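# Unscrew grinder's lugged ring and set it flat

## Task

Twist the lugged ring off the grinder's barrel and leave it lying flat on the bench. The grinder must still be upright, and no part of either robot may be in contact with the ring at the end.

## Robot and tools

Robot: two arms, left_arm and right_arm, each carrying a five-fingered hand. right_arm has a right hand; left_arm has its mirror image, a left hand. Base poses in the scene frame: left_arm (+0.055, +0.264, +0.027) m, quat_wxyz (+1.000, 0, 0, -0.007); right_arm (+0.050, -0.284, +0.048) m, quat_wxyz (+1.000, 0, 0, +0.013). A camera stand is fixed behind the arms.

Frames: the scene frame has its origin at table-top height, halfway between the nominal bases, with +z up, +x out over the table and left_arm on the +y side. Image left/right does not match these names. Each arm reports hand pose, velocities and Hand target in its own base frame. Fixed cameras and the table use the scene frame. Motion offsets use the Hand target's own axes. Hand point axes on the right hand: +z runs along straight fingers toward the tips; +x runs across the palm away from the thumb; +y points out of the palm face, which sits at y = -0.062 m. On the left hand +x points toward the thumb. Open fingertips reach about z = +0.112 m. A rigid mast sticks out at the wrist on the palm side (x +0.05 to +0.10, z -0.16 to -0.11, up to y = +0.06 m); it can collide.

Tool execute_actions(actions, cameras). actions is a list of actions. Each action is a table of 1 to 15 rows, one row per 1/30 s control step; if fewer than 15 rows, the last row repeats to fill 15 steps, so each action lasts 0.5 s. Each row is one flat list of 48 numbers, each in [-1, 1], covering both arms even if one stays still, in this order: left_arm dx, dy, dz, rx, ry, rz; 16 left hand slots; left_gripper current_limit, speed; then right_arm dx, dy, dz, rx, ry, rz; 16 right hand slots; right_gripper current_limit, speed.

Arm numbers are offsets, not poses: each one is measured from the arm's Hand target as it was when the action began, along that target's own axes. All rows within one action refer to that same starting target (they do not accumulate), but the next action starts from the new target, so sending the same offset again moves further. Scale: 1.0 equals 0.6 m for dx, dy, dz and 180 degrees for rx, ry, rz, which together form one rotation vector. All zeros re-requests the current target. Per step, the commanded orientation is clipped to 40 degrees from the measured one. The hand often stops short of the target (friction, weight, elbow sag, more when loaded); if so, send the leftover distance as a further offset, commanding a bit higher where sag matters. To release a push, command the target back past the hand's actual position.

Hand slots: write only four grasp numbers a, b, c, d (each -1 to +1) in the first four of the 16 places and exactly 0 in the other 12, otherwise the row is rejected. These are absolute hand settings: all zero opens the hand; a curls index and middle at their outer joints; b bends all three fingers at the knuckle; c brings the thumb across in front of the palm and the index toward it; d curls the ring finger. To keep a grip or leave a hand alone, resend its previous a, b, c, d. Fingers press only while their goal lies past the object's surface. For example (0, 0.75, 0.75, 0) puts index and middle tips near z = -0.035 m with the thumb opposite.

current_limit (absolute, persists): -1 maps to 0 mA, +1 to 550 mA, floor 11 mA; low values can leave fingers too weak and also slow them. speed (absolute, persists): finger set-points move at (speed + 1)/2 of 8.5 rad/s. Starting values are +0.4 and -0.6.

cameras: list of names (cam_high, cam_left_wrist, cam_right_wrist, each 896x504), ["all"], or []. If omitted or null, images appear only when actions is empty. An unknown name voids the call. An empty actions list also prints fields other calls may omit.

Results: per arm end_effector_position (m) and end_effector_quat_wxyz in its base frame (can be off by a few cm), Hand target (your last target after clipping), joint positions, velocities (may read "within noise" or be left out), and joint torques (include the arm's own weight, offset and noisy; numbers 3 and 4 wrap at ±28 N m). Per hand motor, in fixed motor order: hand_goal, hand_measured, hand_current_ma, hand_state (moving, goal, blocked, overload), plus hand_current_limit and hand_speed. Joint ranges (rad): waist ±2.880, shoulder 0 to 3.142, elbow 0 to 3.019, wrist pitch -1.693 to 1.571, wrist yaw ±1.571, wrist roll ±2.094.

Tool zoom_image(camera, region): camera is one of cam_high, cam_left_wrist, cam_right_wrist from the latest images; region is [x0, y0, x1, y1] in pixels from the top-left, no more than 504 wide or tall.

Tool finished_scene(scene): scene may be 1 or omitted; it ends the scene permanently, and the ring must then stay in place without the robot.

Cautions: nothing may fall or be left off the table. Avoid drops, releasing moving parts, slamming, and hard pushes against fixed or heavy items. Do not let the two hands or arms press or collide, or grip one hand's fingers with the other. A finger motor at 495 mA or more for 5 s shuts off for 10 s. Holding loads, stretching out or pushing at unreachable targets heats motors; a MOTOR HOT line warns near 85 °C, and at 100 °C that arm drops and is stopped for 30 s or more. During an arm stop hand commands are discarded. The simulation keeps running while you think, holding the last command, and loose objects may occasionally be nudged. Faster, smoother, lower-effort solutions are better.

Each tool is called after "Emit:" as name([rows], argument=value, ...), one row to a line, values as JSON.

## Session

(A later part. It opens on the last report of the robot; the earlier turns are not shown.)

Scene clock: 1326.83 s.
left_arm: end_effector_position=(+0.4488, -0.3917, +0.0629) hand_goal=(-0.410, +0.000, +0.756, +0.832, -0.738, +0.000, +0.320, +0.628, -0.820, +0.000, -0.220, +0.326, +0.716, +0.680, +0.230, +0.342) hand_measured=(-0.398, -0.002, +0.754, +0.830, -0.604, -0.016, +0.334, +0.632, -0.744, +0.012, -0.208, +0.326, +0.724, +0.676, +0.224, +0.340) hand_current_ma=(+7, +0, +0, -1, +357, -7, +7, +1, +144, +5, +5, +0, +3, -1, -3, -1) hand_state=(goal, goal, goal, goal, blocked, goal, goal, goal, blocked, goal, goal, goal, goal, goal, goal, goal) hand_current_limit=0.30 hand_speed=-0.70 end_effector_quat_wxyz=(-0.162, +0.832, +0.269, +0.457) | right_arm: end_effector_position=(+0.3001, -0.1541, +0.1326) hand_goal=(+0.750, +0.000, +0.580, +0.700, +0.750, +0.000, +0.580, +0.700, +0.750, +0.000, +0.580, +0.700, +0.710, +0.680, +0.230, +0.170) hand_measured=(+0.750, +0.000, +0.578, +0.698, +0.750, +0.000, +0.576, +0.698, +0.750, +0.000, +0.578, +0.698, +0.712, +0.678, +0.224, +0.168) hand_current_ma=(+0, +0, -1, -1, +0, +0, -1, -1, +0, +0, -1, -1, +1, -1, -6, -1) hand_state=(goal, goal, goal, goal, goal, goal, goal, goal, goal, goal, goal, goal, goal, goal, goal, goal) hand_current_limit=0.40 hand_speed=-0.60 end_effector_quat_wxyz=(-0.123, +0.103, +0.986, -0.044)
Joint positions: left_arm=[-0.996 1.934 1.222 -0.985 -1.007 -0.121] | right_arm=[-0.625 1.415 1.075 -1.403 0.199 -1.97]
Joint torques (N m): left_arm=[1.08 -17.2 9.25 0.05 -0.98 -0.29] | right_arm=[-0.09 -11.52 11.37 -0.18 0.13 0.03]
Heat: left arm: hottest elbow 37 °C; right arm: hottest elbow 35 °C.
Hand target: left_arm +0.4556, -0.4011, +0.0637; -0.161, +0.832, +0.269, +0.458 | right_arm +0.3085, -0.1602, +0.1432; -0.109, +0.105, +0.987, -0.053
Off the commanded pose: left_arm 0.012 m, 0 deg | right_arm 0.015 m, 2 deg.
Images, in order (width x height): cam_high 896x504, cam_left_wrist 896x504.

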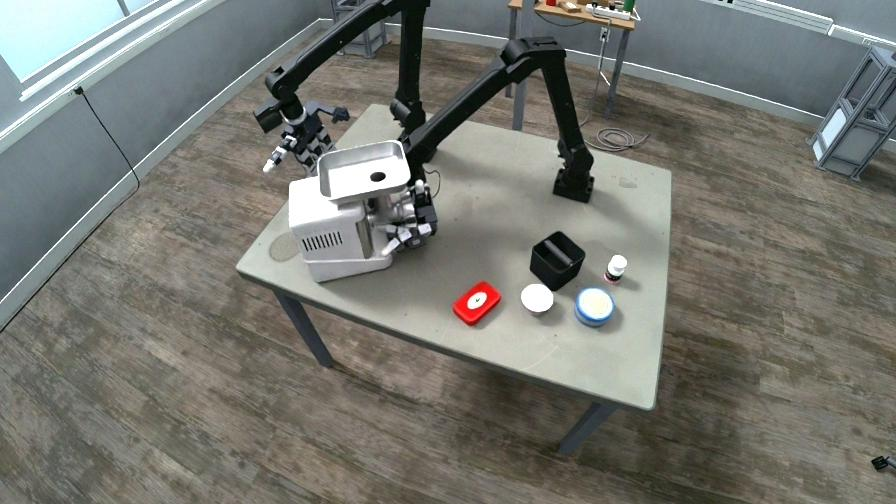

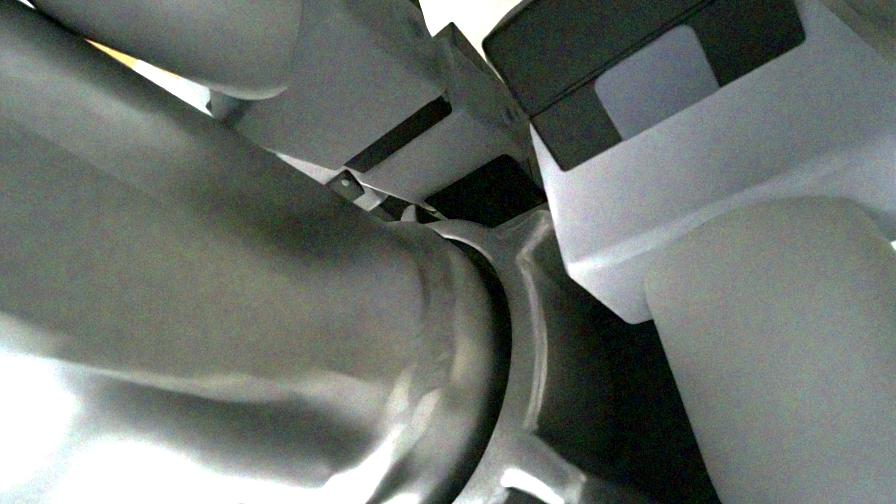

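Emit:
execute_actions([
  [[0,0,-0.008,0,0,0, 0.05,1,0,0.5,0,0,0,0,0,0,0,0,0,0,0,0,0.3,-0.7, 0,0,0,0,0,0, 0,0,0,0,0,0,0,0,0,0,0,0,0,0,0,0,0.4,-0.6]],
  [[0,0,-0.008,0,0,0, 0.05,1,0,0.5,0,0,0,0,0,0,0,0,0,0,0,0,0.3,-0.7, 0,0,0,0,0,0, 0,0,0,0,0,0,0,0,0,0,0,0,0,0,0,0,0.4,-0.6]],
], cameras=["cam_high","cam_left_wrist"])

Emit:
zoom_image(camera="cam_high", region=[370, 150, 470, 250])

Emit:
zoom_image(camera="cam_left_wrist", region=[200, 100, 640, 504])

Scene clock: 1339.47 s.
left_arm: end_effector_position=(+0.4483, -0.3904, +0.0625) hand_goal=(-0.544, +0.000, +0.786, +0.852, -0.912, +0.000, +0.300, +0.628, -0.970, +0.000, -0.220, +0.346, +0.716, +0.680, +0.230, +0.362) hand_measured=(-0.532, -0.002, +0.784, +0.850, -0.606, -0.018, +0.320, +0.632, -0.870, +0.030, -0.194, +0.354, +0.724, +0.676, +0.224, +0.360) hand_current_ma=(+7, +0, +0, -1, +357, -10, +15, +1, +233, +21, +23, +3, +3, -1, -3, -1) hand_state=(goal, goal, goal, goal, blocked, goal, blocked, goal, blocked, blocked, blocked, goal, goal, goal, goal, goal) hand_current_limit=0.30 hand_speed=-0.70 end_effector_quat_wxyz=(-0.168, +0.832, +0.269, +0.454) | right_arm: end_effector_position=(+0.3001, -0.1541, +0.1326) hand_goal=(+0.750, +0.000, +0.580, +0.700, +0.750, +0.000, +0.580, +0.700, +0.750, +0.000, +0.580, +0.700, +0.710, +0.680, +0.230, +0.170) hand_measured=(+0.750, +0.000, +0.578, +0.698, +0.750, +0.000, +0.576, +0.698, +0.750, +0.000, +0.578, +0.698, +0.712, +0.678, +0.224, +0.168) hand_current_ma=(+0, +0, -1, -1, +0, +0, -1, -1, +0, +0, -1, -1, +1, -1, -6, -1) hand_state=(goal, goal, goal, goal, goal, goal, goal, goal, goal, goal, goal, goal, goal, goal, goal, goal) hand_current_limit=0.40 hand_speed=-0.60 end_effector_quat_wxyz=(-0.123, +0.103, +0.986, -0.044)
Joint positions: left_arm=[-0.996 1.937 1.23 -1.012 -1.004 -0.132] | right_arm=[-0.625 1.415 1.075 -1.403 0.199 -1.97]
Joint torques (N m): left_arm=[-0.44 -17.9 9.36 -0.32 -1.02 -0.42] | right_arm=[-0.03 -11.22 11.32 -0.16 0.12 0.04]
Heat: left arm: hottest elbow 36 °C; right arm: hottest elbow 35 °C.
Hand target: left_arm +0.4491, -0.4060, +0.0686; -0.161, +0.832, +0.269, +0.458 | right_arm +0.3085, -0.1602, +0.1432; -0.109, +0.105, +0.987, -0.053
Off the commanded pose: left_arm 0.017 m, 1 deg | right_arm 0.015 m, 2 deg.
Images, in order (width x height): cam_high 896x504, cam_left_wrist 896x504.

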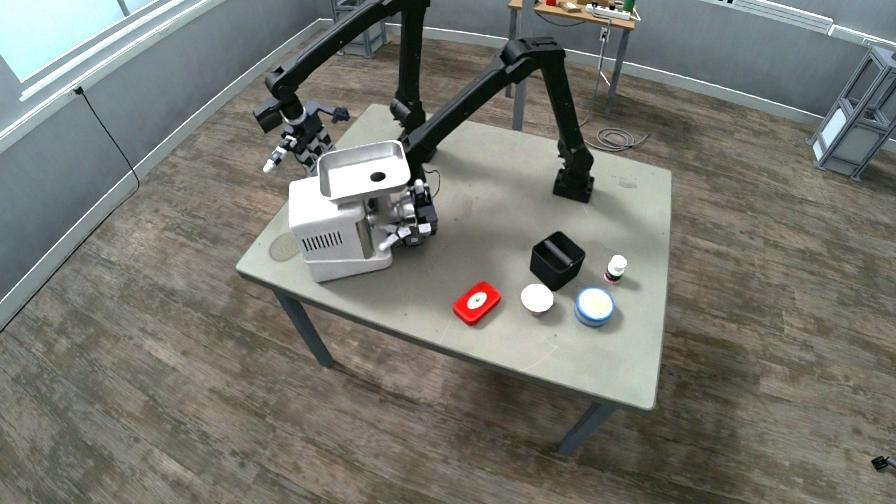

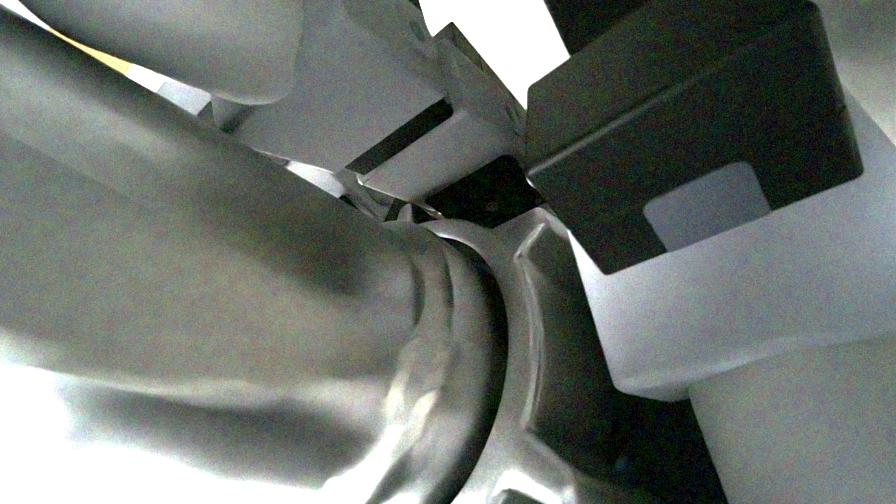

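Scaled by 5.040 from the camera's 896x504 image, which has a finer 1280x720 frame.

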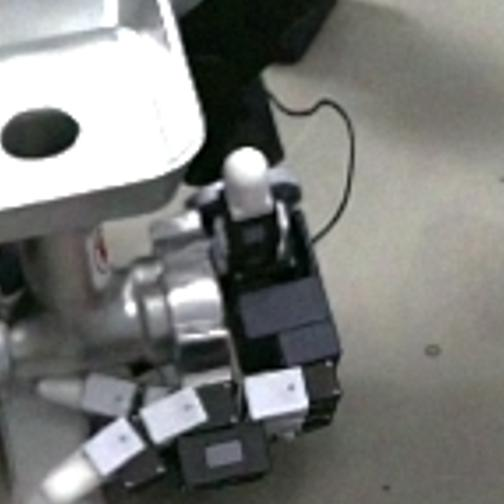

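Scaled by 1.145 from the camera's 896x504 image, which has a finer 1280x720 frame.

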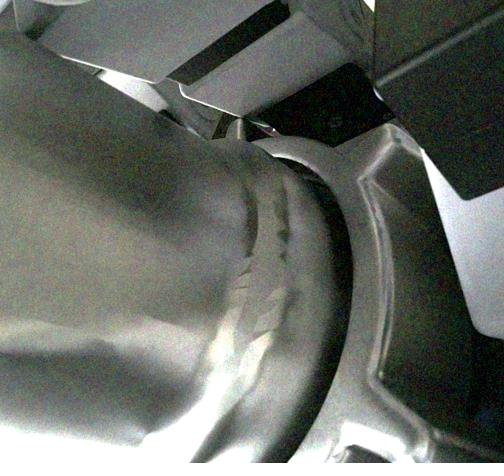

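Emit:
execute_actions([
  [[-0.0109,0,0,0,-0.0278,0, 0.05,1,0,0.5,0,0,0,0,0,0,0,0,0,0,0,0,0.3,-0.7, 0,0,0,0,0,0, 0,0,0,0,0,0,0,0,0,0,0,0,0,0,0,0,0.4,-0.6]],
  [[-0.0109,0,0,0,-0.0278,0, 0.05,1,0,0.5,0,0,0,0,0,0,0,0,0,0,0,0,0.3,-0.7, 0,0,0,0,0,0, 0,0,0,0,0,0,0,0,0,0,0,0,0,0,0,0,0.4,-0.6]],
  [[-0.0109,0,0,0,-0.0278,0, 0.05,1,0,0.5,0,0,0,0,0,0,0,0,0,0,0,0,0.3,-0.7, 0,0,0,0,0,0, 0,0,0,0,0,0,0,0,0,0,0,0,0,0,0,0,0.4,-0.6]],
], cameras=["cam_high","cam_left_wrist"])

Emit:
zoom_image(camera="cam_high", region=[370, 150, 470, 250])

Emit:
zoom_image(camera="cam_left_wrist", region=[200, 100, 640, 504])

Scene clock: 1350.27 s.
left_arm: end_effector_position=(+0.4293, -0.3991, +0.0335) hand_goal=(-0.544, +0.000, +0.786, +0.852, -0.912, +0.000, +0.300, +0.628, -0.970, +0.000, -0.220, +0.346, +0.716, +0.680, +0.230, +0.362) hand_measured=(-0.532, -0.002, +0.784, +0.850, -0.772, -0.030, +0.326, +0.636, -0.892, +0.030, -0.192, +0.354, +0.718, +0.678, +0.224, +0.360) hand_current_ma=(+7, +0, +0, -1, +357, -22, +21, +3, +152, +21, +25, +3, +0, +0, -3, -1) hand_state=(goal, goal, goal, goal, blocked, blocked, blocked, goal, blocked, blocked, blocked, goal, goal, goal, goal, goal) hand_current_limit=0.30 hand_speed=-0.70 end_effector_quat_wxyz=(-0.150, +0.885, +0.276, +0.344) | right_arm: end_effector_position=(+0.3001, -0.1541, +0.1326) hand_goal=(+0.750, +0.000, +0.580, +0.700, +0.750, +0.000, +0.580, +0.700, +0.750, +0.000, +0.580, +0.700, +0.710, +0.680, +0.230, +0.170) hand_measured=(+0.750, +0.000, +0.578, +0.698, +0.750, +0.000, +0.576, +0.698, +0.750, +0.000, +0.578, +0.698, +0.712, +0.678, +0.224, +0.168) hand_current_ma=(+0, +0, -1, -1, +0, +0, -1, -1, +0, +0, -1, -1, +1, -1, -6, -1) hand_state=(goal, goal, goal, goal, goal, goal, goal, goal, goal, goal, goal, goal, goal, goal, goal, goal) hand_current_limit=0.40 hand_speed=-0.60 end_effector_quat_wxyz=(-0.123, +0.103, +0.986, -0.044)
Joint positions: left_arm=[-0.99 1.916 1.231 -1.014 -0.76 -0.076] | right_arm=[-0.625 1.415 1.075 -1.403 0.199 -1.97]
Joint torques (N m): left_arm=[1.26 -20.31 9.25 0.61 -0.29 -0.24] | right_arm=[0.32 -11.34 11.32 -0.21 0.12 0.03]
Heat: left arm: hottest elbow 36 °C; right arm: hottest elbow 35 °C.
Hand target: left_arm +0.4394, -0.4127, +0.0530; -0.124, +0.885, +0.288, +0.345 | right_arm +0.3085, -0.1602, +0.1432; -0.109, +0.105, +0.987, -0.053
Off the commanded pose: left_arm 0.026 m, 3 deg | right_arm 0.015 m, 2 deg.
Images, in order (width x height): cam_high 896x504, cam_left_wrist 896x504.

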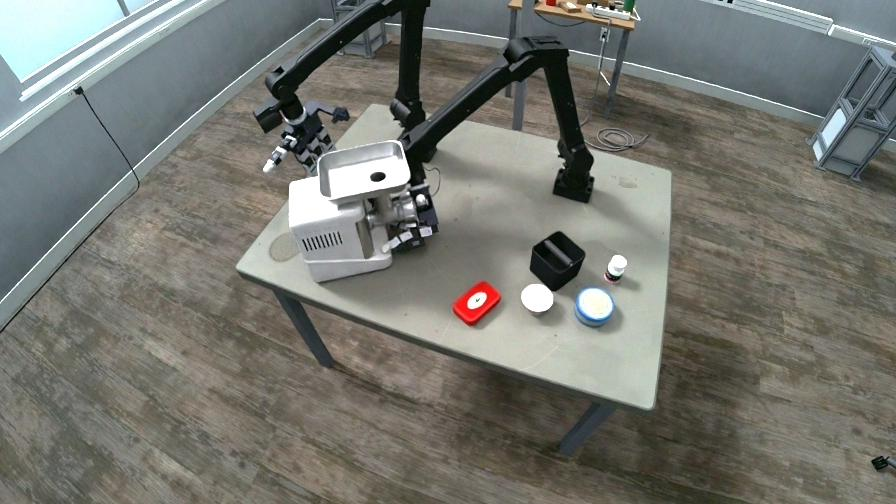

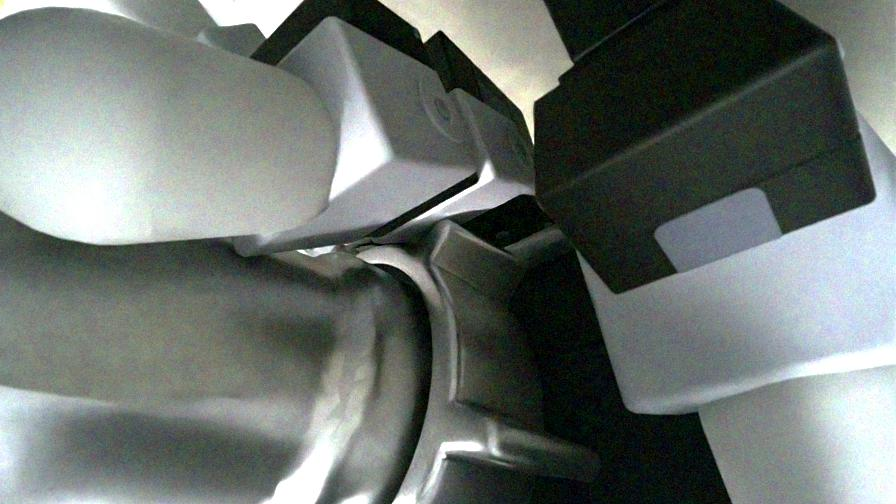

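Scaled by 5.040 from the camera's 896x504 image, which has a finer 1280x720 frame.

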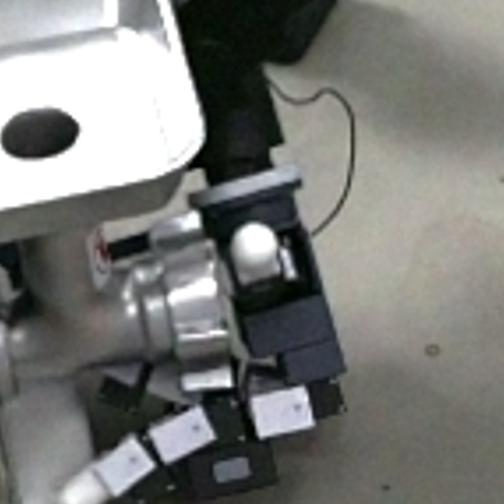

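Scaled by 1.145 from the camera's 896x504 image, which has a finer 1280x720 frame.

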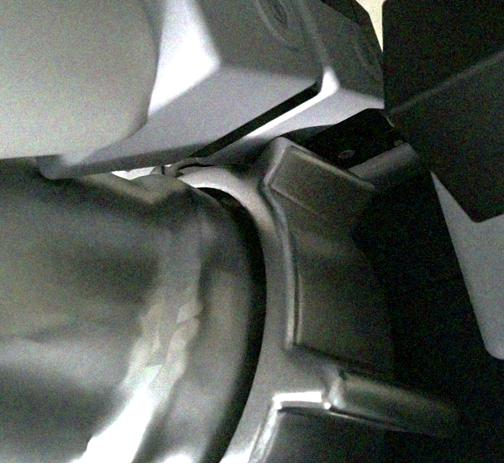

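Emit:
zoom_image(camera="cam_high", region=[385, 185, 430, 230])

Scaled by 11.200 from the camera's 896x504 image, which has a finer 1280x720 frame.

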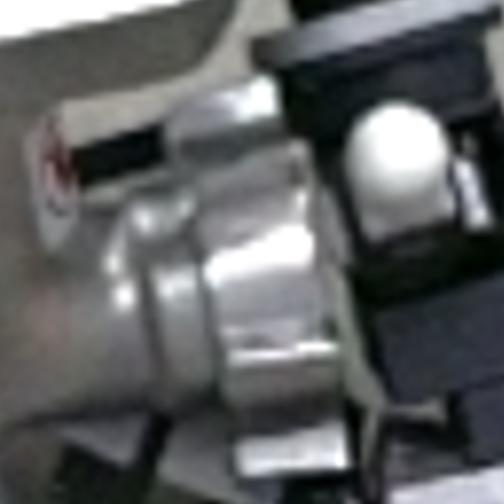

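Emit:
execute_actions([
  [[0.015,0,0,0,0,0, 0.05,1,0,0.4,0,0,0,0,0,0,0,0,0,0,0,0,0,-0.7, 0,0,0,0,0,0, 0,0,0,0,0,0,0,0,0,0,0,0,0,0,0,0,0.4,-0.6]],
  [[0.015,0,0,0,0,0, 0.05,1,0,0.4,0,0,0,0,0,0,0,0,0,0,0,0,0,-0.7, 0,0,0,0,0,0, 0,0,0,0,0,0,0,0,0,0,0,0,0,0,0,0,0.4,-0.6]],
], cameras=["cam_high","cam_left_wrist"])

Emit:
zoom_image(camera="cam_high", region=[385, 185, 430, 230])

Emit:
zoom_image(camera="cam_left_wrist", region=[200, 100, 640, 504])

Scene clock: 1371.60 s.
left_arm: end_effector_position=(+0.4314, -0.3976, +0.0327) hand_goal=(-0.554, +0.000, +0.796, +0.852, -0.932, +0.000, +0.300, +0.628, -0.924, +0.000, -0.060, +0.456, +0.716, +0.680, +0.230, +0.362) hand_measured=(-0.538, -0.002, +0.794, +0.850, -0.784, -0.030, +0.326, +0.636, -0.936, +0.030, -0.092, +0.442, +0.720, +0.678, +0.224, +0.360) hand_current_ma=(+11, +0, +0, -1, +275, -22, +21, +3, -6, +21, -30, -7, +1, +0, -3, -1) hand_state=(goal, goal, goal, goal, blocked, blocked, blocked, goal, goal, blocked, blocked, goal, goal, goal, goal, goal) hand_current_limit=0.00 hand_speed=-0.70 end_effector_quat_wxyz=(-0.152, +0.889, +0.270, +0.337) | right_arm: end_effector_position=(+0.3001, -0.1541, +0.1326) hand_goal=(+0.750, +0.000, +0.580, +0.700, +0.750, +0.000, +0.580, +0.700, +0.750, +0.000, +0.580, +0.700, +0.710, +0.680, +0.230, +0.170) hand_measured=(+0.750, +0.000, +0.578, +0.698, +0.750, +0.000, +0.576, +0.698, +0.750, +0.000, +0.578, +0.698, +0.712, +0.678, +0.224, +0.168) hand_current_ma=(+0, +0, -1, -1, +0, +0, -1, -1, +0, +0, -1, -1, +1, -1, -6, -1) hand_state=(goal, goal, goal, goal, goal, goal, goal, goal, goal, goal, goal, goal, goal, goal, goal, goal) hand_current_limit=0.40 hand_speed=-0.60 end_effector_quat_wxyz=(-0.123, +0.103, +0.986, -0.044)
Joint positions: left_arm=[-0.981 1.912 1.231 -1.012 -0.748 -0.048] | right_arm=[-0.625 1.415 1.075 -1.403 0.199 -1.97]
Joint torques (N m): left_arm=[2.78 -22.42 9.28 0.51 -0.82 -0.18] | right_arm=[-0.03 -11.34 11.34 -0.17 0.12 0.03]
Heat: left arm: hottest elbow 36 °C; right arm: hottest elbow 35 °C.
Hand target: left_arm +0.4501, -0.4052, +0.0653; -0.124, +0.885, +0.288, +0.345 | right_arm +0.3085, -0.1602, +0.1432; -0.109, +0.105, +0.987, -0.053
Off the commanded pose: left_arm 0.038 m, 4 deg | right_arm 0.015 m, 2 deg.
Images, in order (width x height): cam_high 896x504, cam_left_wrist 896x504.

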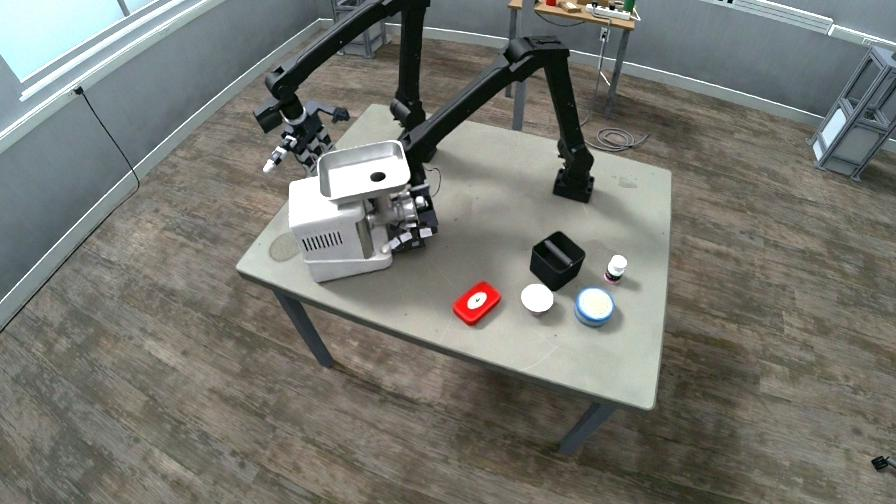

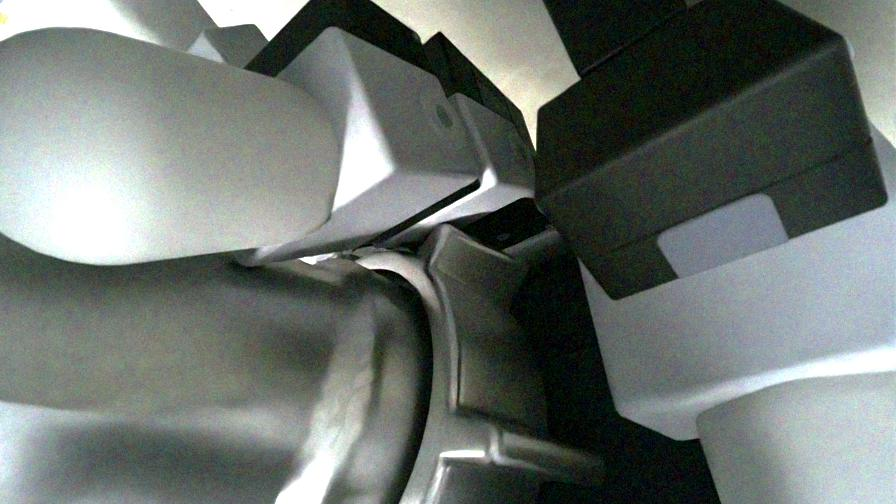

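Scaled by 11.200 from the camera's 896x504 image, which has a finer 1280x720 frame.

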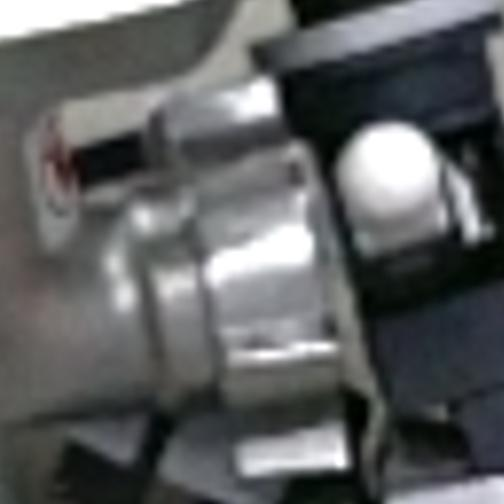

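Scaled by 1.145 from the camera's 896x504 image, which has a finer 1280x720 frame.

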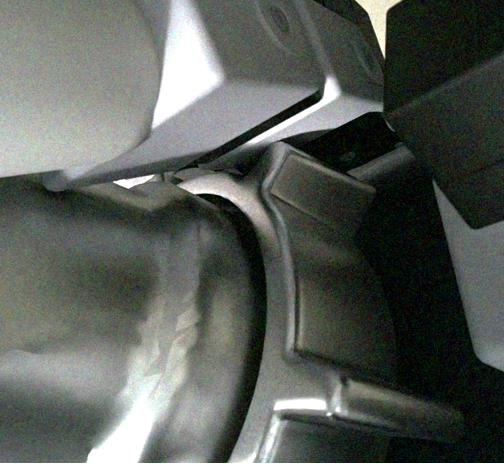

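Emit:
execute_actions([
  [[-0.04,0,0,0,0,0, 0.05,0.75,0,0.4,0,0,0,0,0,0,0,0,0,0,0,0,0.3,-0.6, 0,0,0,0,0,0, 0,0,0,0,0,0,0,0,0,0,0,0,0,0,0,0,0.4,-0.6]],
  [[0,0,0,0,0,0, 0.05,0.55,0,0.4,0,0,0,0,0,0,0,0,0,0,0,0,0.3,-0.6, 0,0,0,0,0,0, 0,0,0,0,0,0,0,0,0,0,0,0,0,0,0,0,0.4,-0.6]],
  [[0.01,-0.05,0.01,0,0,0, 0.05,0.5,0,0.4,0,0,0,0,0,0,0,0,0,0,0,0,0.3,-0.6, 0,0,0,0,0,0, 0,0,0,0,0,0,0,0,0,0,0,0,0,0,0,0,0.4,-0.6]],
  [[0.01,-0.06,0,0,0,0, 0.05,0.5,0,0.4,0,0,0,0,0,0,0,0,0,0,0,0,0.3,-0.6, 0,0,0,0,0,0, 0,0,0,0,0,0,0,0,0,0,0,0,0,0,0,0,0.4,-0.6]],
  [[0.01,-0.06,0,0,0,0, 0.05,0.5,0,0.4,0,0,0,0,0,0,0,0,0,0,0,0,0.3,-0.6, 0,0,0,0,0,0, 0,0,0,0,0,0,0,0,0,0,0,0,0,0,0,0,0.4,-0.6]],
  [[0.01,-0.05,0,0,0,0, 0.05,0.5,0,0.4,0,0,0,0,0,0,0,0,0,0,0,0,0.3,-0.6, 0,0,0,0,0,0, 0,0,0,0,0,0,0,0,0,0,0,0,0,0,0,0,0.4,-0.6]],
], cameras=["cam_high","cam_left_wrist"])

Emit:
zoom_image(camera="cam_high", region=[385, 185, 430, 230])

Scene clock: 1400.47 s.
left_arm: end_effector_position=(+0.3712, -0.3006, +0.0600) hand_goal=(+0.120, +0.000, +0.646, +0.752, -0.058, +0.000, +0.400, +0.628, -0.174, +0.000, -0.060, +0.356, +0.716, +0.680, +0.230, +0.262) hand_measured=(+0.124, -0.002, +0.650, +0.756, -0.054, +0.000, +0.400, +0.626, -0.170, -0.004, -0.060, +0.356, +0.716, +0.678, +0.224, +0.264) hand_current_ma=(+1, +0, +1, +1, +1, +0, +0, -1, +1, -1, +0, +0, +0, +0, -3, +0) hand_state=(goal, goal, goal, goal, goal, goal, goal, goal, goal, goal, goal, goal, goal, goal, goal, goal) hand_current_limit=0.30 hand_speed=-0.60 end_effector_quat_wxyz=(-0.129, +0.885, +0.283, +0.345) | right_arm: end_effector_position=(+0.3001, -0.1541, +0.1326) hand_goal=(+0.750, +0.000, +0.580, +0.700, +0.750, +0.000, +0.580, +0.700, +0.750, +0.000, +0.580, +0.700, +0.710, +0.680, +0.230, +0.170) hand_measured=(+0.750, +0.000, +0.578, +0.698, +0.750, +0.000, +0.576, +0.698, +0.750, +0.000, +0.578, +0.698, +0.712, +0.678, +0.224, +0.168) hand_current_ma=(+0, +0, -1, -1, +0, +0, -1, -1, +0, +0, -1, -1, +1, -1, -6, -1) hand_state=(goal, goal, goal, goal, goal, goal, goal, goal, goal, goal, goal, goal, goal, goal, goal, goal) hand_current_limit=0.40 hand_speed=-0.60 end_effector_quat_wxyz=(-0.123, +0.103, +0.986, -0.044)
Joint positions: left_arm=[-0.973 1.611 0.866 -0.893 -0.753 -0.047] | right_arm=[-0.625 1.415 1.075 -1.403 0.199 -1.97]
Joint torques (N m): left_arm=[2.02 -14.68 5.9 0.83 -0.77 -0.11] | right_arm=[0.15 -11.63 11.3 -0.12 0.11 0.03]
Heat: left arm: hottest elbow 36 °C; right arm: hottest elbow 35 °C.
Hand target: left_arm +0.3747, -0.2966, +0.0637; -0.124, +0.885, +0.288, +0.345 | right_arm +0.3085, -0.1602, +0.1432; -0.109, +0.105, +0.987, -0.053
Off the commanded pose: left_arm 0.006 m, 1 deg | right_arm 0.015 m, 2 deg.
Images, in order (width x height): cam_high 896x504, cam_left_wrist 896x504.

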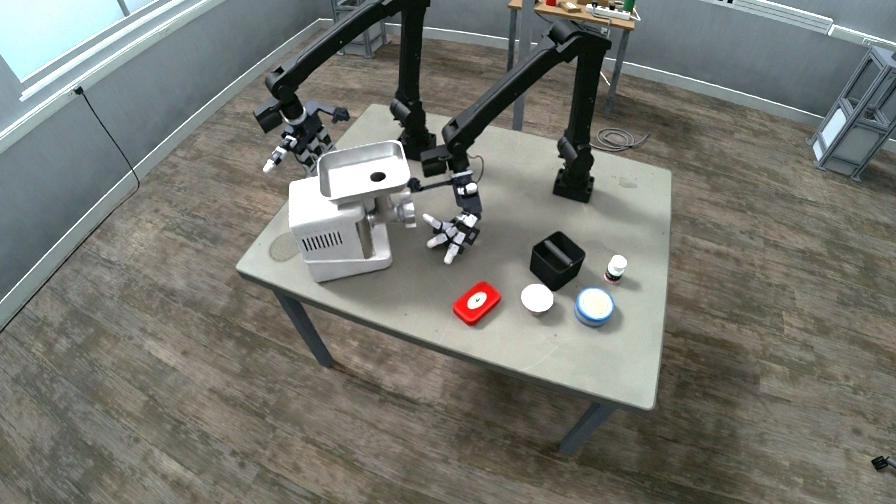

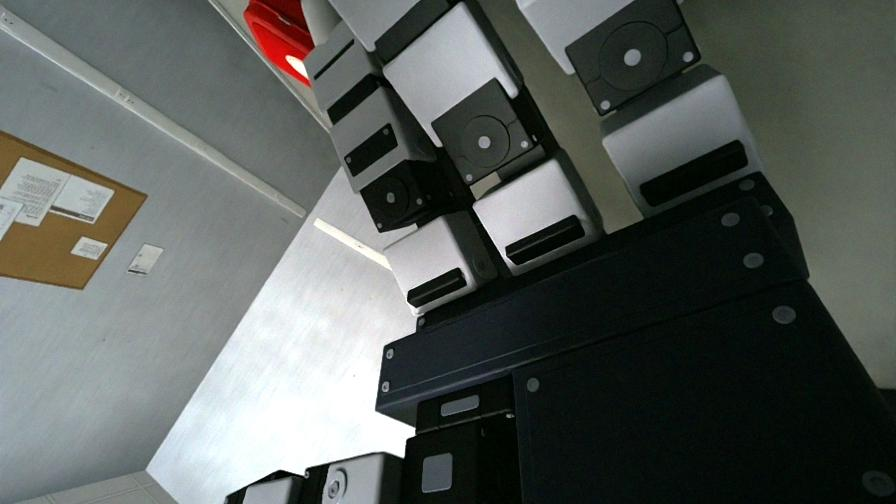

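Scaled by 11.200 from the camera's 896x504 image, which has a finer 1280x720 frame.

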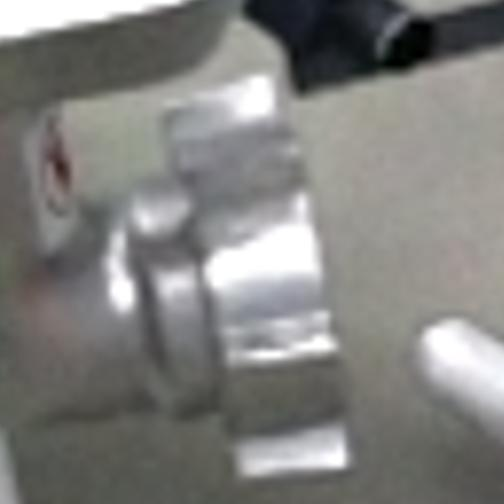

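Emit:
execute_actions([
  [[0.0295,0,-0.0022,0,-0.0578,0, 0.5,0.2,0,0.7,0,0,0,0,0,0,0,0,0,0,0,0,0.3,-0.6, 0,0,0,0,0,0, 0,0,0,0,0,0,0,0,0,0,0,0,0,0,0,0,0.4,-0.6]],
  [[0.0285,0,-0.0075,0,-0.0578,0, 1,-0.2,0,1,0,0,0,0,0,0,0,0,0,0,0,0,0.3,-0.6, 0,0,0,0,0,0, 0,0,0,0,0,0,0,0,0,0,0,0,0,0,0,0,0.4,-0.6]],
  [[0.0267,0,-0.0125,0,-0.0578,0, 1,-0.2,0,1,0,0,0,0,0,0,0,0,0,0,0,0,0.3,-0.6, 0,0,0,0,0,0, 0,0,0,0,0,0,0,0,0,0,0,0,0,0,0,0,0.4,-0.6]],
  [[0.024,0,-0.0172,0,-0.0578,0, 1,-0.2,0,1,0,0,0,0,0,0,0,0,0,0,0,0,0.3,-0.6, 0,0,0,0,0,0, 0,0,0,0,0,0,0,0,0,0,0,0,0,0,0,0,0.4,-0.6]],
  [[0.02,0,0.0005,0,-0.0578,0, 1,-0.2,0,1,0,0,0,0,0,0,0,0,0,0,0,0,0.3,-0.6, 0,0,0,0,0,0, 0,0,0,0,0,0,0,0,0,0,0,0,0,0,0,0,0.4,-0.6]],
  [[0.0198,0,-0.0032,0,-0.0578,0, 1,-0.2,0,1,0,0,0,0,0,0,0,0,0,0,0,0,0.3,-0.6, 0,0,0,0,0,0, 0,0,0,0,0,0,0,0,0,0,0,0,0,0,0,0,0.4,-0.6]],
  [[0.0188,0,-0.0067,-0.0444,-0.0578,0, 1,-0.2,0,1,0,0,0,0,0,0,0,0,0,0,0,0,0.3,-0.6, 0,0,0,0,0,0, 0,0,0,0,0,0,0,0,0,0,0,0,0,0,0,0,0.4,-0.6]],
  [[0.0173,0,-0.01,-0.0444,-0.0572,-0.008, 1,-0.2,0,1,0,0,0,0,0,0,0,0,0,0,0,0,0.3,-0.6, 0,0,0,0,0,0, 0,0,0,0,0,0,0,0,0,0,0,0,0,0,0,0,0.4,-0.6]],
], cameras=["cam_high","cam_left_wrist"])

Emit:
zoom_image(camera="cam_left_wrist", region=[392, 0, 896, 300])

Scene clock: 1419.80 s.
left_arm: end_effector_position=(+0.4495, -0.2402, +0.1244) hand_goal=(+1.000, +0.000, -0.480, -0.290, +1.000, +0.000, -0.980, -0.750, +0.700, +0.000, -1.000, -0.540, +0.810, +0.680, +0.230, -0.020) hand_measured=(+0.998, -0.002, -0.474, -0.286, +0.992, +0.000, -0.944, -0.704, +0.702, -0.002, -0.994, -0.538, +0.808, +0.678, +0.224, -0.020) hand_current_ma=(+0, +0, +2, +1, -3, +0, +38, +57, +0, +0, +2, +0, +0, +0, -2, +0) hand_state=(goal, goal, goal, goal, goal, goal, blocked, blocked, goal, goal, goal, goal, goal, goal, goal, goal) hand_current_limit=0.30 hand_speed=-0.60 end_effector_quat_wxyz=(+0.226, +0.873, +0.329, -0.279) | right_arm: end_effector_position=(+0.3001, -0.1541, +0.1326) hand_goal=(+0.750, +0.000, +0.580, +0.700, +0.750, +0.000, +0.580, +0.700, +0.750, +0.000, +0.580, +0.700, +0.710, +0.680, +0.230, +0.170) hand_measured=(+0.750, +0.000, +0.578, +0.698, +0.750, +0.000, +0.576, +0.698, +0.750, +0.000, +0.578, +0.698, +0.712, +0.678, +0.224, +0.168) hand_current_ma=(+0, +0, -1, -1, +0, +0, -1, -1, +0, +0, -1, -1, +1, -1, -6, -1) hand_state=(goal, goal, goal, goal, goal, goal, goal, goal, goal, goal, goal, goal, goal, goal, goal, goal) hand_current_limit=0.40 hand_speed=-0.60 end_effector_quat_wxyz=(-0.123, +0.103, +0.986, -0.044)
Joint positions: left_arm=[-0.208 1.671 1.181 -1.359 0.69 0.743] | right_arm=[-0.625 1.415 1.075 -1.403 0.199 -1.97]
Joint torques (N m): left_arm=[1.14 -13.16 7.61 -0.09 0.86 0.1] | right_arm=[0.21 -11.69 11.3 -0.14 0.11 0.03]
Heat: left arm: hottest elbow 36 °C; right arm: hottest elbow 35 °C.
Hand target: left_arm +0.4521, -0.2398, +0.1159; +0.224, +0.872, +0.329, -0.285 | right_arm +0.3085, -0.1602, +0.1432; -0.109, +0.105, +0.987, -0.053
Off the commanded pose: left_arm 0.009 m, 1 deg | right_arm 0.015 m, 2 deg.
Images, in order (width x height): cam_high 896x504, cam_left_wrist 896x504.

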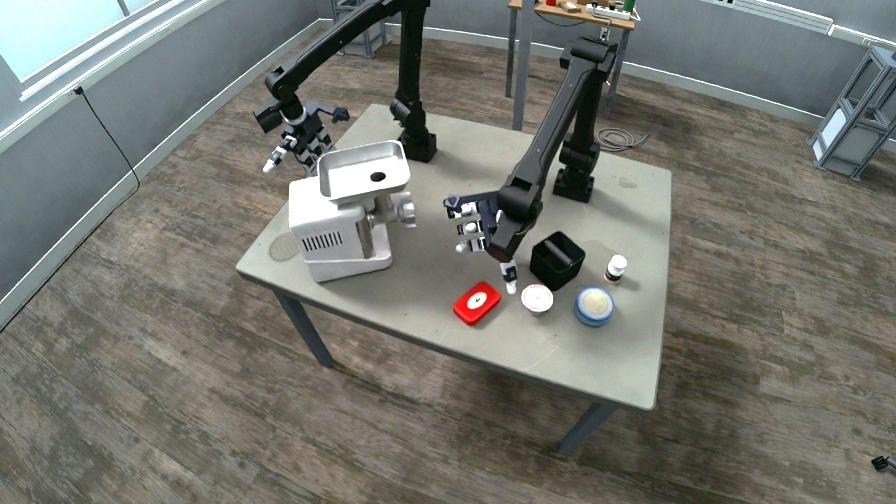

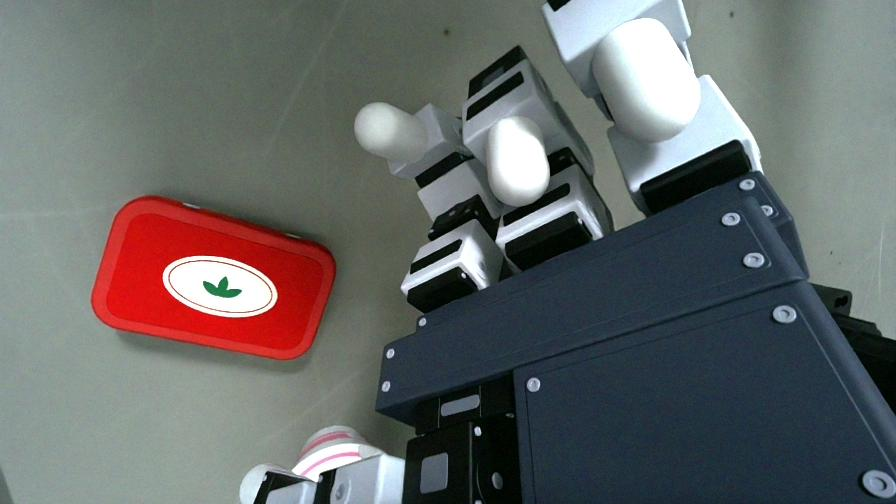

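Scaled by 1.000.

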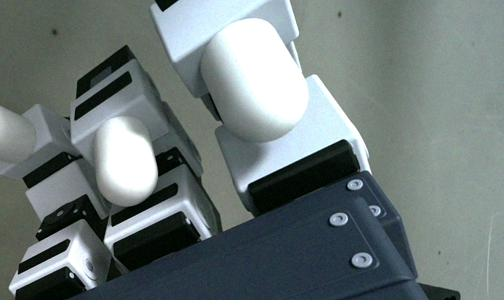

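Emit:
execute_actions([
  [[0.0017,0.0343,0.0087,0,0,0, 1,-0.2,0,1,0,0,0,0,0,0,0,0,0,0,0,0,0.3,-0.6, 0,0,0,0,0,0, 0,0,0,0,0,0,0,0,0,0,0,0,0,0,0,0,0.4,-0.6]],
  [[0.0017,0.0493,0.0125,0,0,0, 1,-0.2,0,1,0,0,0,0,0,0,0,0,0,0,0,0,0.3,-0.6, 0,0,0,0,0,0, 0,0,0,0,0,0,0,0,0,0,0,0,0,0,0,0,0.4,-0.6]],
  [[0.0017,0.0493,0.0125,0,0,0, 1,-0.2,0,1,0,0,0,0,0,0,0,0,0,0,0,0,0.3,-0.6, 0,0,0,0,0,0, 0,0,0,0,0,0,0,0,0,0,0,0,0,0,0,0,0.4,-0.6]],
  [[0.0017,0.0443,0.0113,0,0,0, 1,-0.2,0,1,0,0,0,0,0,0,0,0,0,0,0,0,0.3,-0.6, 0,0,0,0,0,0, 0,0,0,0,0,0,0,0,0,0,0,0,0,0,0,0,0.4,-0.6]],
  [[0.0017,0.0443,0.0113,0,0,0, 1,-0.2,0,1,0,0,0,0,0,0,0,0,0,0,0,0,0.3,-0.6, 0,0,0,0,0,0, 0,0,0,0,0,0,0,0,0,0,0,0,0,0,0,0,0.4,-0.6]],
], cameras=["cam_high","cam_left_wrist"])

Emit:
zoom_image(camera="cam_left_wrist", region=[500, 0, 896, 300])

Scene clock: 1435.83 s.
left_arm: end_effector_position=(+0.5257, -0.3376, +0.1164) hand_goal=(+1.000, +0.000, -0.480, -0.290, +1.000, +0.000, -0.980, -0.750, +0.700, +0.000, -1.000, -0.540, +0.810, +0.680, +0.230, -0.020) hand_measured=(+1.000, +0.000, -0.474, -0.286, +0.992, +0.000, -0.944, -0.704, +0.702, -0.002, -0.994, -0.538, +0.810, +0.678, +0.224, -0.020) hand_current_ma=(+0, +0, +1, +1, -3, +0, +38, +57, +0, +0, +2, +0, +0, +0, -2, +0) hand_state=(goal, goal, goal, goal, goal, goal, blocked, blocked, goal, goal, goal, goal, goal, goal, goal, goal) hand_current_limit=0.30 hand_speed=-0.60 end_effector_quat_wxyz=(+0.224, +0.871, +0.331, -0.286) | right_arm: end_effector_position=(+0.3001, -0.1541, +0.1326) hand_goal=(+0.750, +0.000, +0.580, +0.700, +0.750, +0.000, +0.580, +0.700, +0.750, +0.000, +0.580, +0.700, +0.710, +0.680, +0.230, +0.170) hand_measured=(+0.750, +0.000, +0.578, +0.698, +0.750, +0.000, +0.576, +0.698, +0.750, +0.000, +0.578, +0.698, +0.712, +0.678, +0.224, +0.168) hand_current_ma=(+0, +0, -1, -1, +0, +0, -1, -1, +0, +0, -1, -1, +1, -1, -6, -1) hand_state=(goal, goal, goal, goal, goal, goal, goal, goal, goal, goal, goal, goal, goal, goal, goal, goal) hand_current_limit=0.40 hand_speed=-0.60 end_effector_quat_wxyz=(-0.123, +0.103, +0.986, -0.044)
Joint positions: left_arm=[-0.353 1.901 1.492 -1.335 0.727 0.557] | right_arm=[-0.625 1.415 1.075 -1.403 0.199 -1.97]
Joint torques (N m): left_arm=[-0.03 -16.97 10.96 0.12 0.88 -0.01] | right_arm=[0.26 -11.28 11.33 -0.14 0.12 0.03]
Heat: left arm: hottest elbow 36 °C; right arm: hottest elbow 35 °C.
Hand target: left_arm +0.5366, -0.3480, +0.1147; +0.224, +0.872, +0.329, -0.285 | right_arm +0.3085, -0.1602, +0.1432; -0.109, +0.105, +0.987, -0.053
Off the commanded pose: left_arm 0.015 m, 0 deg | right_arm 0.015 m, 2 deg.
Images, in order (width x height): cam_high 896x504, cam_left_wrist 896x504.

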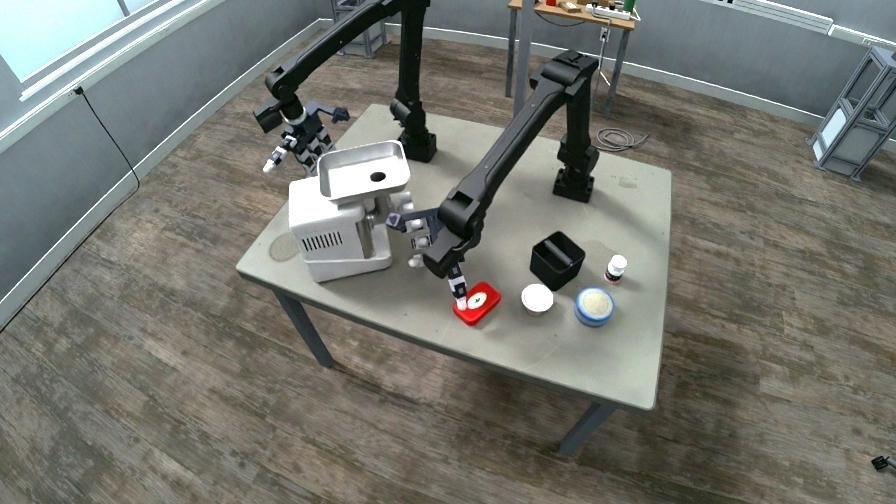

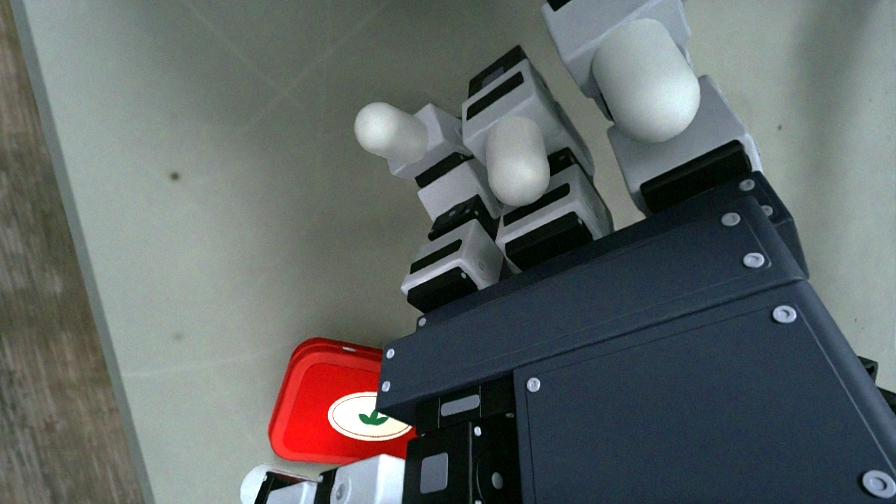

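Scaled by 1.273 from the camera's 896x504 image, which has a finer 1280x720 frame.

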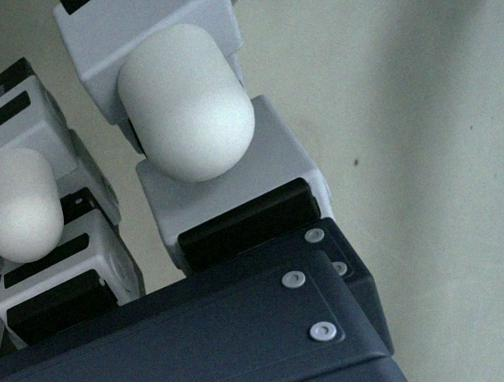

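Emit:
execute_actions([
  [[0,0.012,0.017,0,0,0, 1,-0.2,0,1,0,0,0,0,0,0,0,0,0,0,0,0,0.3,-0.6, 0,0,0,0,0,0, 0,0,0,0,0,0,0,0,0,0,0,0,0,0,0,0,0.4,-0.6]],
  [[0,-0.004,0.027,0,0,0, 1,-0.2,0,1,0,0,0,0,0,0,0,0,0,0,0,0,0.3,-0.6, 0,0,0,0,0,0, 0,0,0,0,0,0,0,0,0,0,0,0,0,0,0,0,0.4,-0.6]],
], cameras=["cam_high","cam_left_wrist"])

Emit:
zoom_image(camera="cam_high", region=[370, 170, 470, 270])

Scene clock: 1442.30 s.
left_arm: end_effector_position=(+0.5286, -0.3576, +0.1095) hand_goal=(+1.000, +0.000, -0.480, -0.290, +1.000, +0.000, -0.980, -0.750, +0.700, +0.000, -1.000, -0.540, +0.810, +0.680, +0.230, -0.020) hand_measured=(+1.000, +0.000, -0.474, -0.286, +0.992, +0.000, -0.944, -0.704, +0.702, -0.002, -0.994, -0.538, +0.810, +0.678, +0.224, -0.020) hand_current_ma=(+0, +0, +1, +1, -3, +0, +38, +57, +0, +0, +2, +0, +0, +0, -2, +0) hand_state=(goal, goal, goal, goal, goal, goal, blocked, blocked, goal, goal, goal, goal, goal, goal, goal, goal) hand_current_limit=0.30 hand_speed=-0.60 end_effector_quat_wxyz=(+0.229, +0.872, +0.329, -0.280) | right_arm: end_effector_position=(+0.3001, -0.1541, +0.1326) hand_goal=(+0.750, +0.000, +0.580, +0.700, +0.750, +0.000, +0.580, +0.700, +0.750, +0.000, +0.580, +0.700, +0.710, +0.680, +0.230, +0.170) hand_measured=(+0.750, +0.000, +0.578, +0.698, +0.750, +0.000, +0.576, +0.698, +0.750, +0.000, +0.578, +0.698, +0.712, +0.678, +0.224, +0.168) hand_current_ma=(+0, +0, -1, -1, +0, +0, -1, -1, +0, +0, -1, -1, +1, -1, -6, -1) hand_state=(goal, goal, goal, goal, goal, goal, goal, goal, goal, goal, goal, goal, goal, goal, goal, goal) hand_current_limit=0.40 hand_speed=-0.60 end_effector_quat_wxyz=(-0.123, +0.103, +0.986, -0.044)
Joint positions: left_arm=[-0.385 1.919 1.498 -1.276 0.731 0.512] | right_arm=[-0.625 1.415 1.075 -1.403 0.199 -1.97]
Joint torques (N m): left_arm=[-0.26 -17.32 8.73 0.61 0.91 -0.1] | right_arm=[0.21 -11.52 11.36 -0.18 0.11 0.02]
Heat: left arm: hottest elbow 36 °C; right arm: hottest elbow 35 °C.
Hand target: left_arm +0.5308, -0.3663, +0.0961; +0.224, +0.872, +0.329, -0.286 | right_arm +0.3085, -0.1602, +0.1432; -0.109, +0.105, +0.987, -0.053
Off the commanded pose: left_arm 0.016 m, 1 deg | right_arm 0.015 m, 2 deg.
Images, in order (width x height): cam_high 896x504, cam_left_wrist 896x504.

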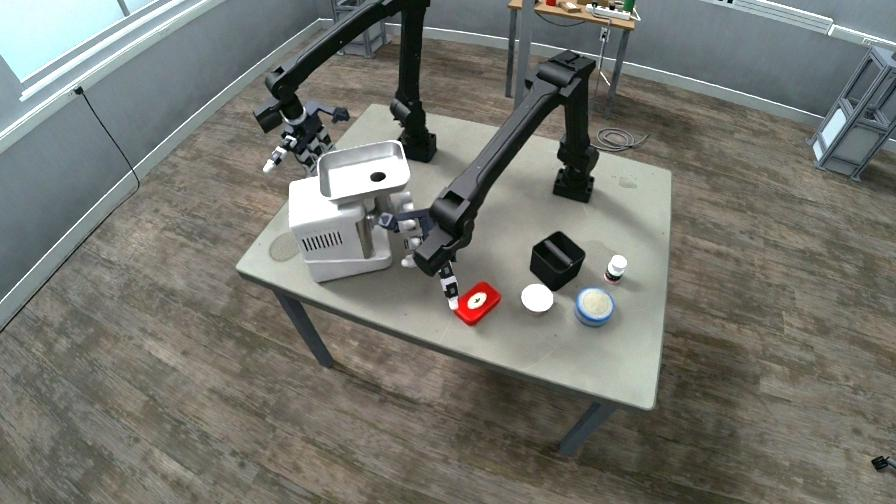

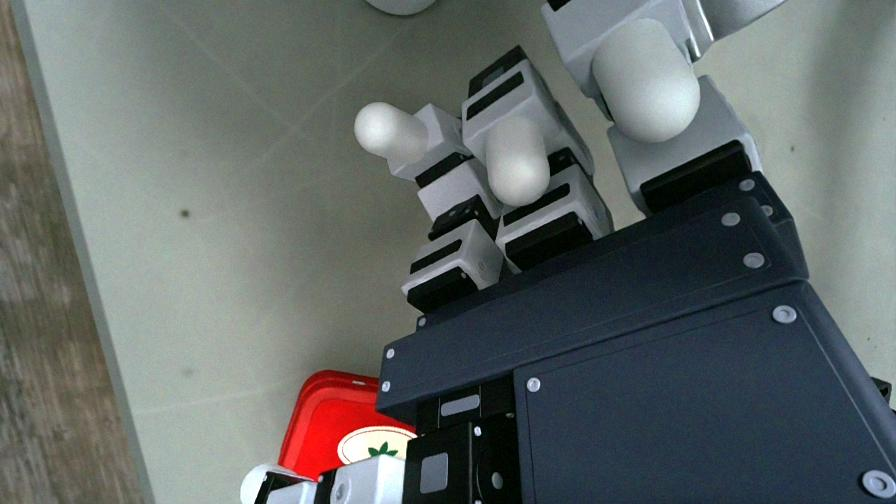

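Scaled by 5.040 from the camera's 896x504 image, which has a finer 1280x720 frame.

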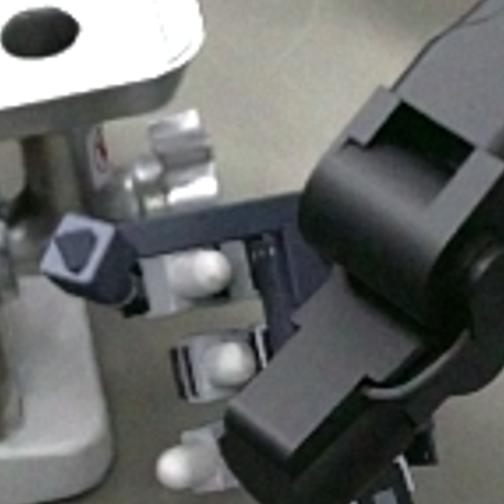

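Emit:
zoom_image(camera="cam_left_wrist", region=[520, 0, 820, 160])

Scaled by 1.680 from the camera's 896x504 image, which has a finer 1280x720 frame.

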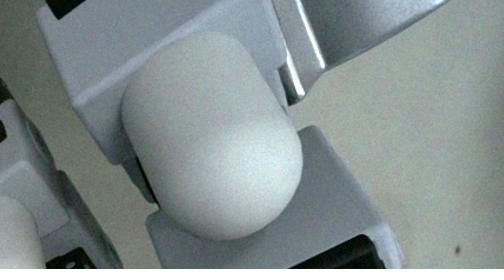

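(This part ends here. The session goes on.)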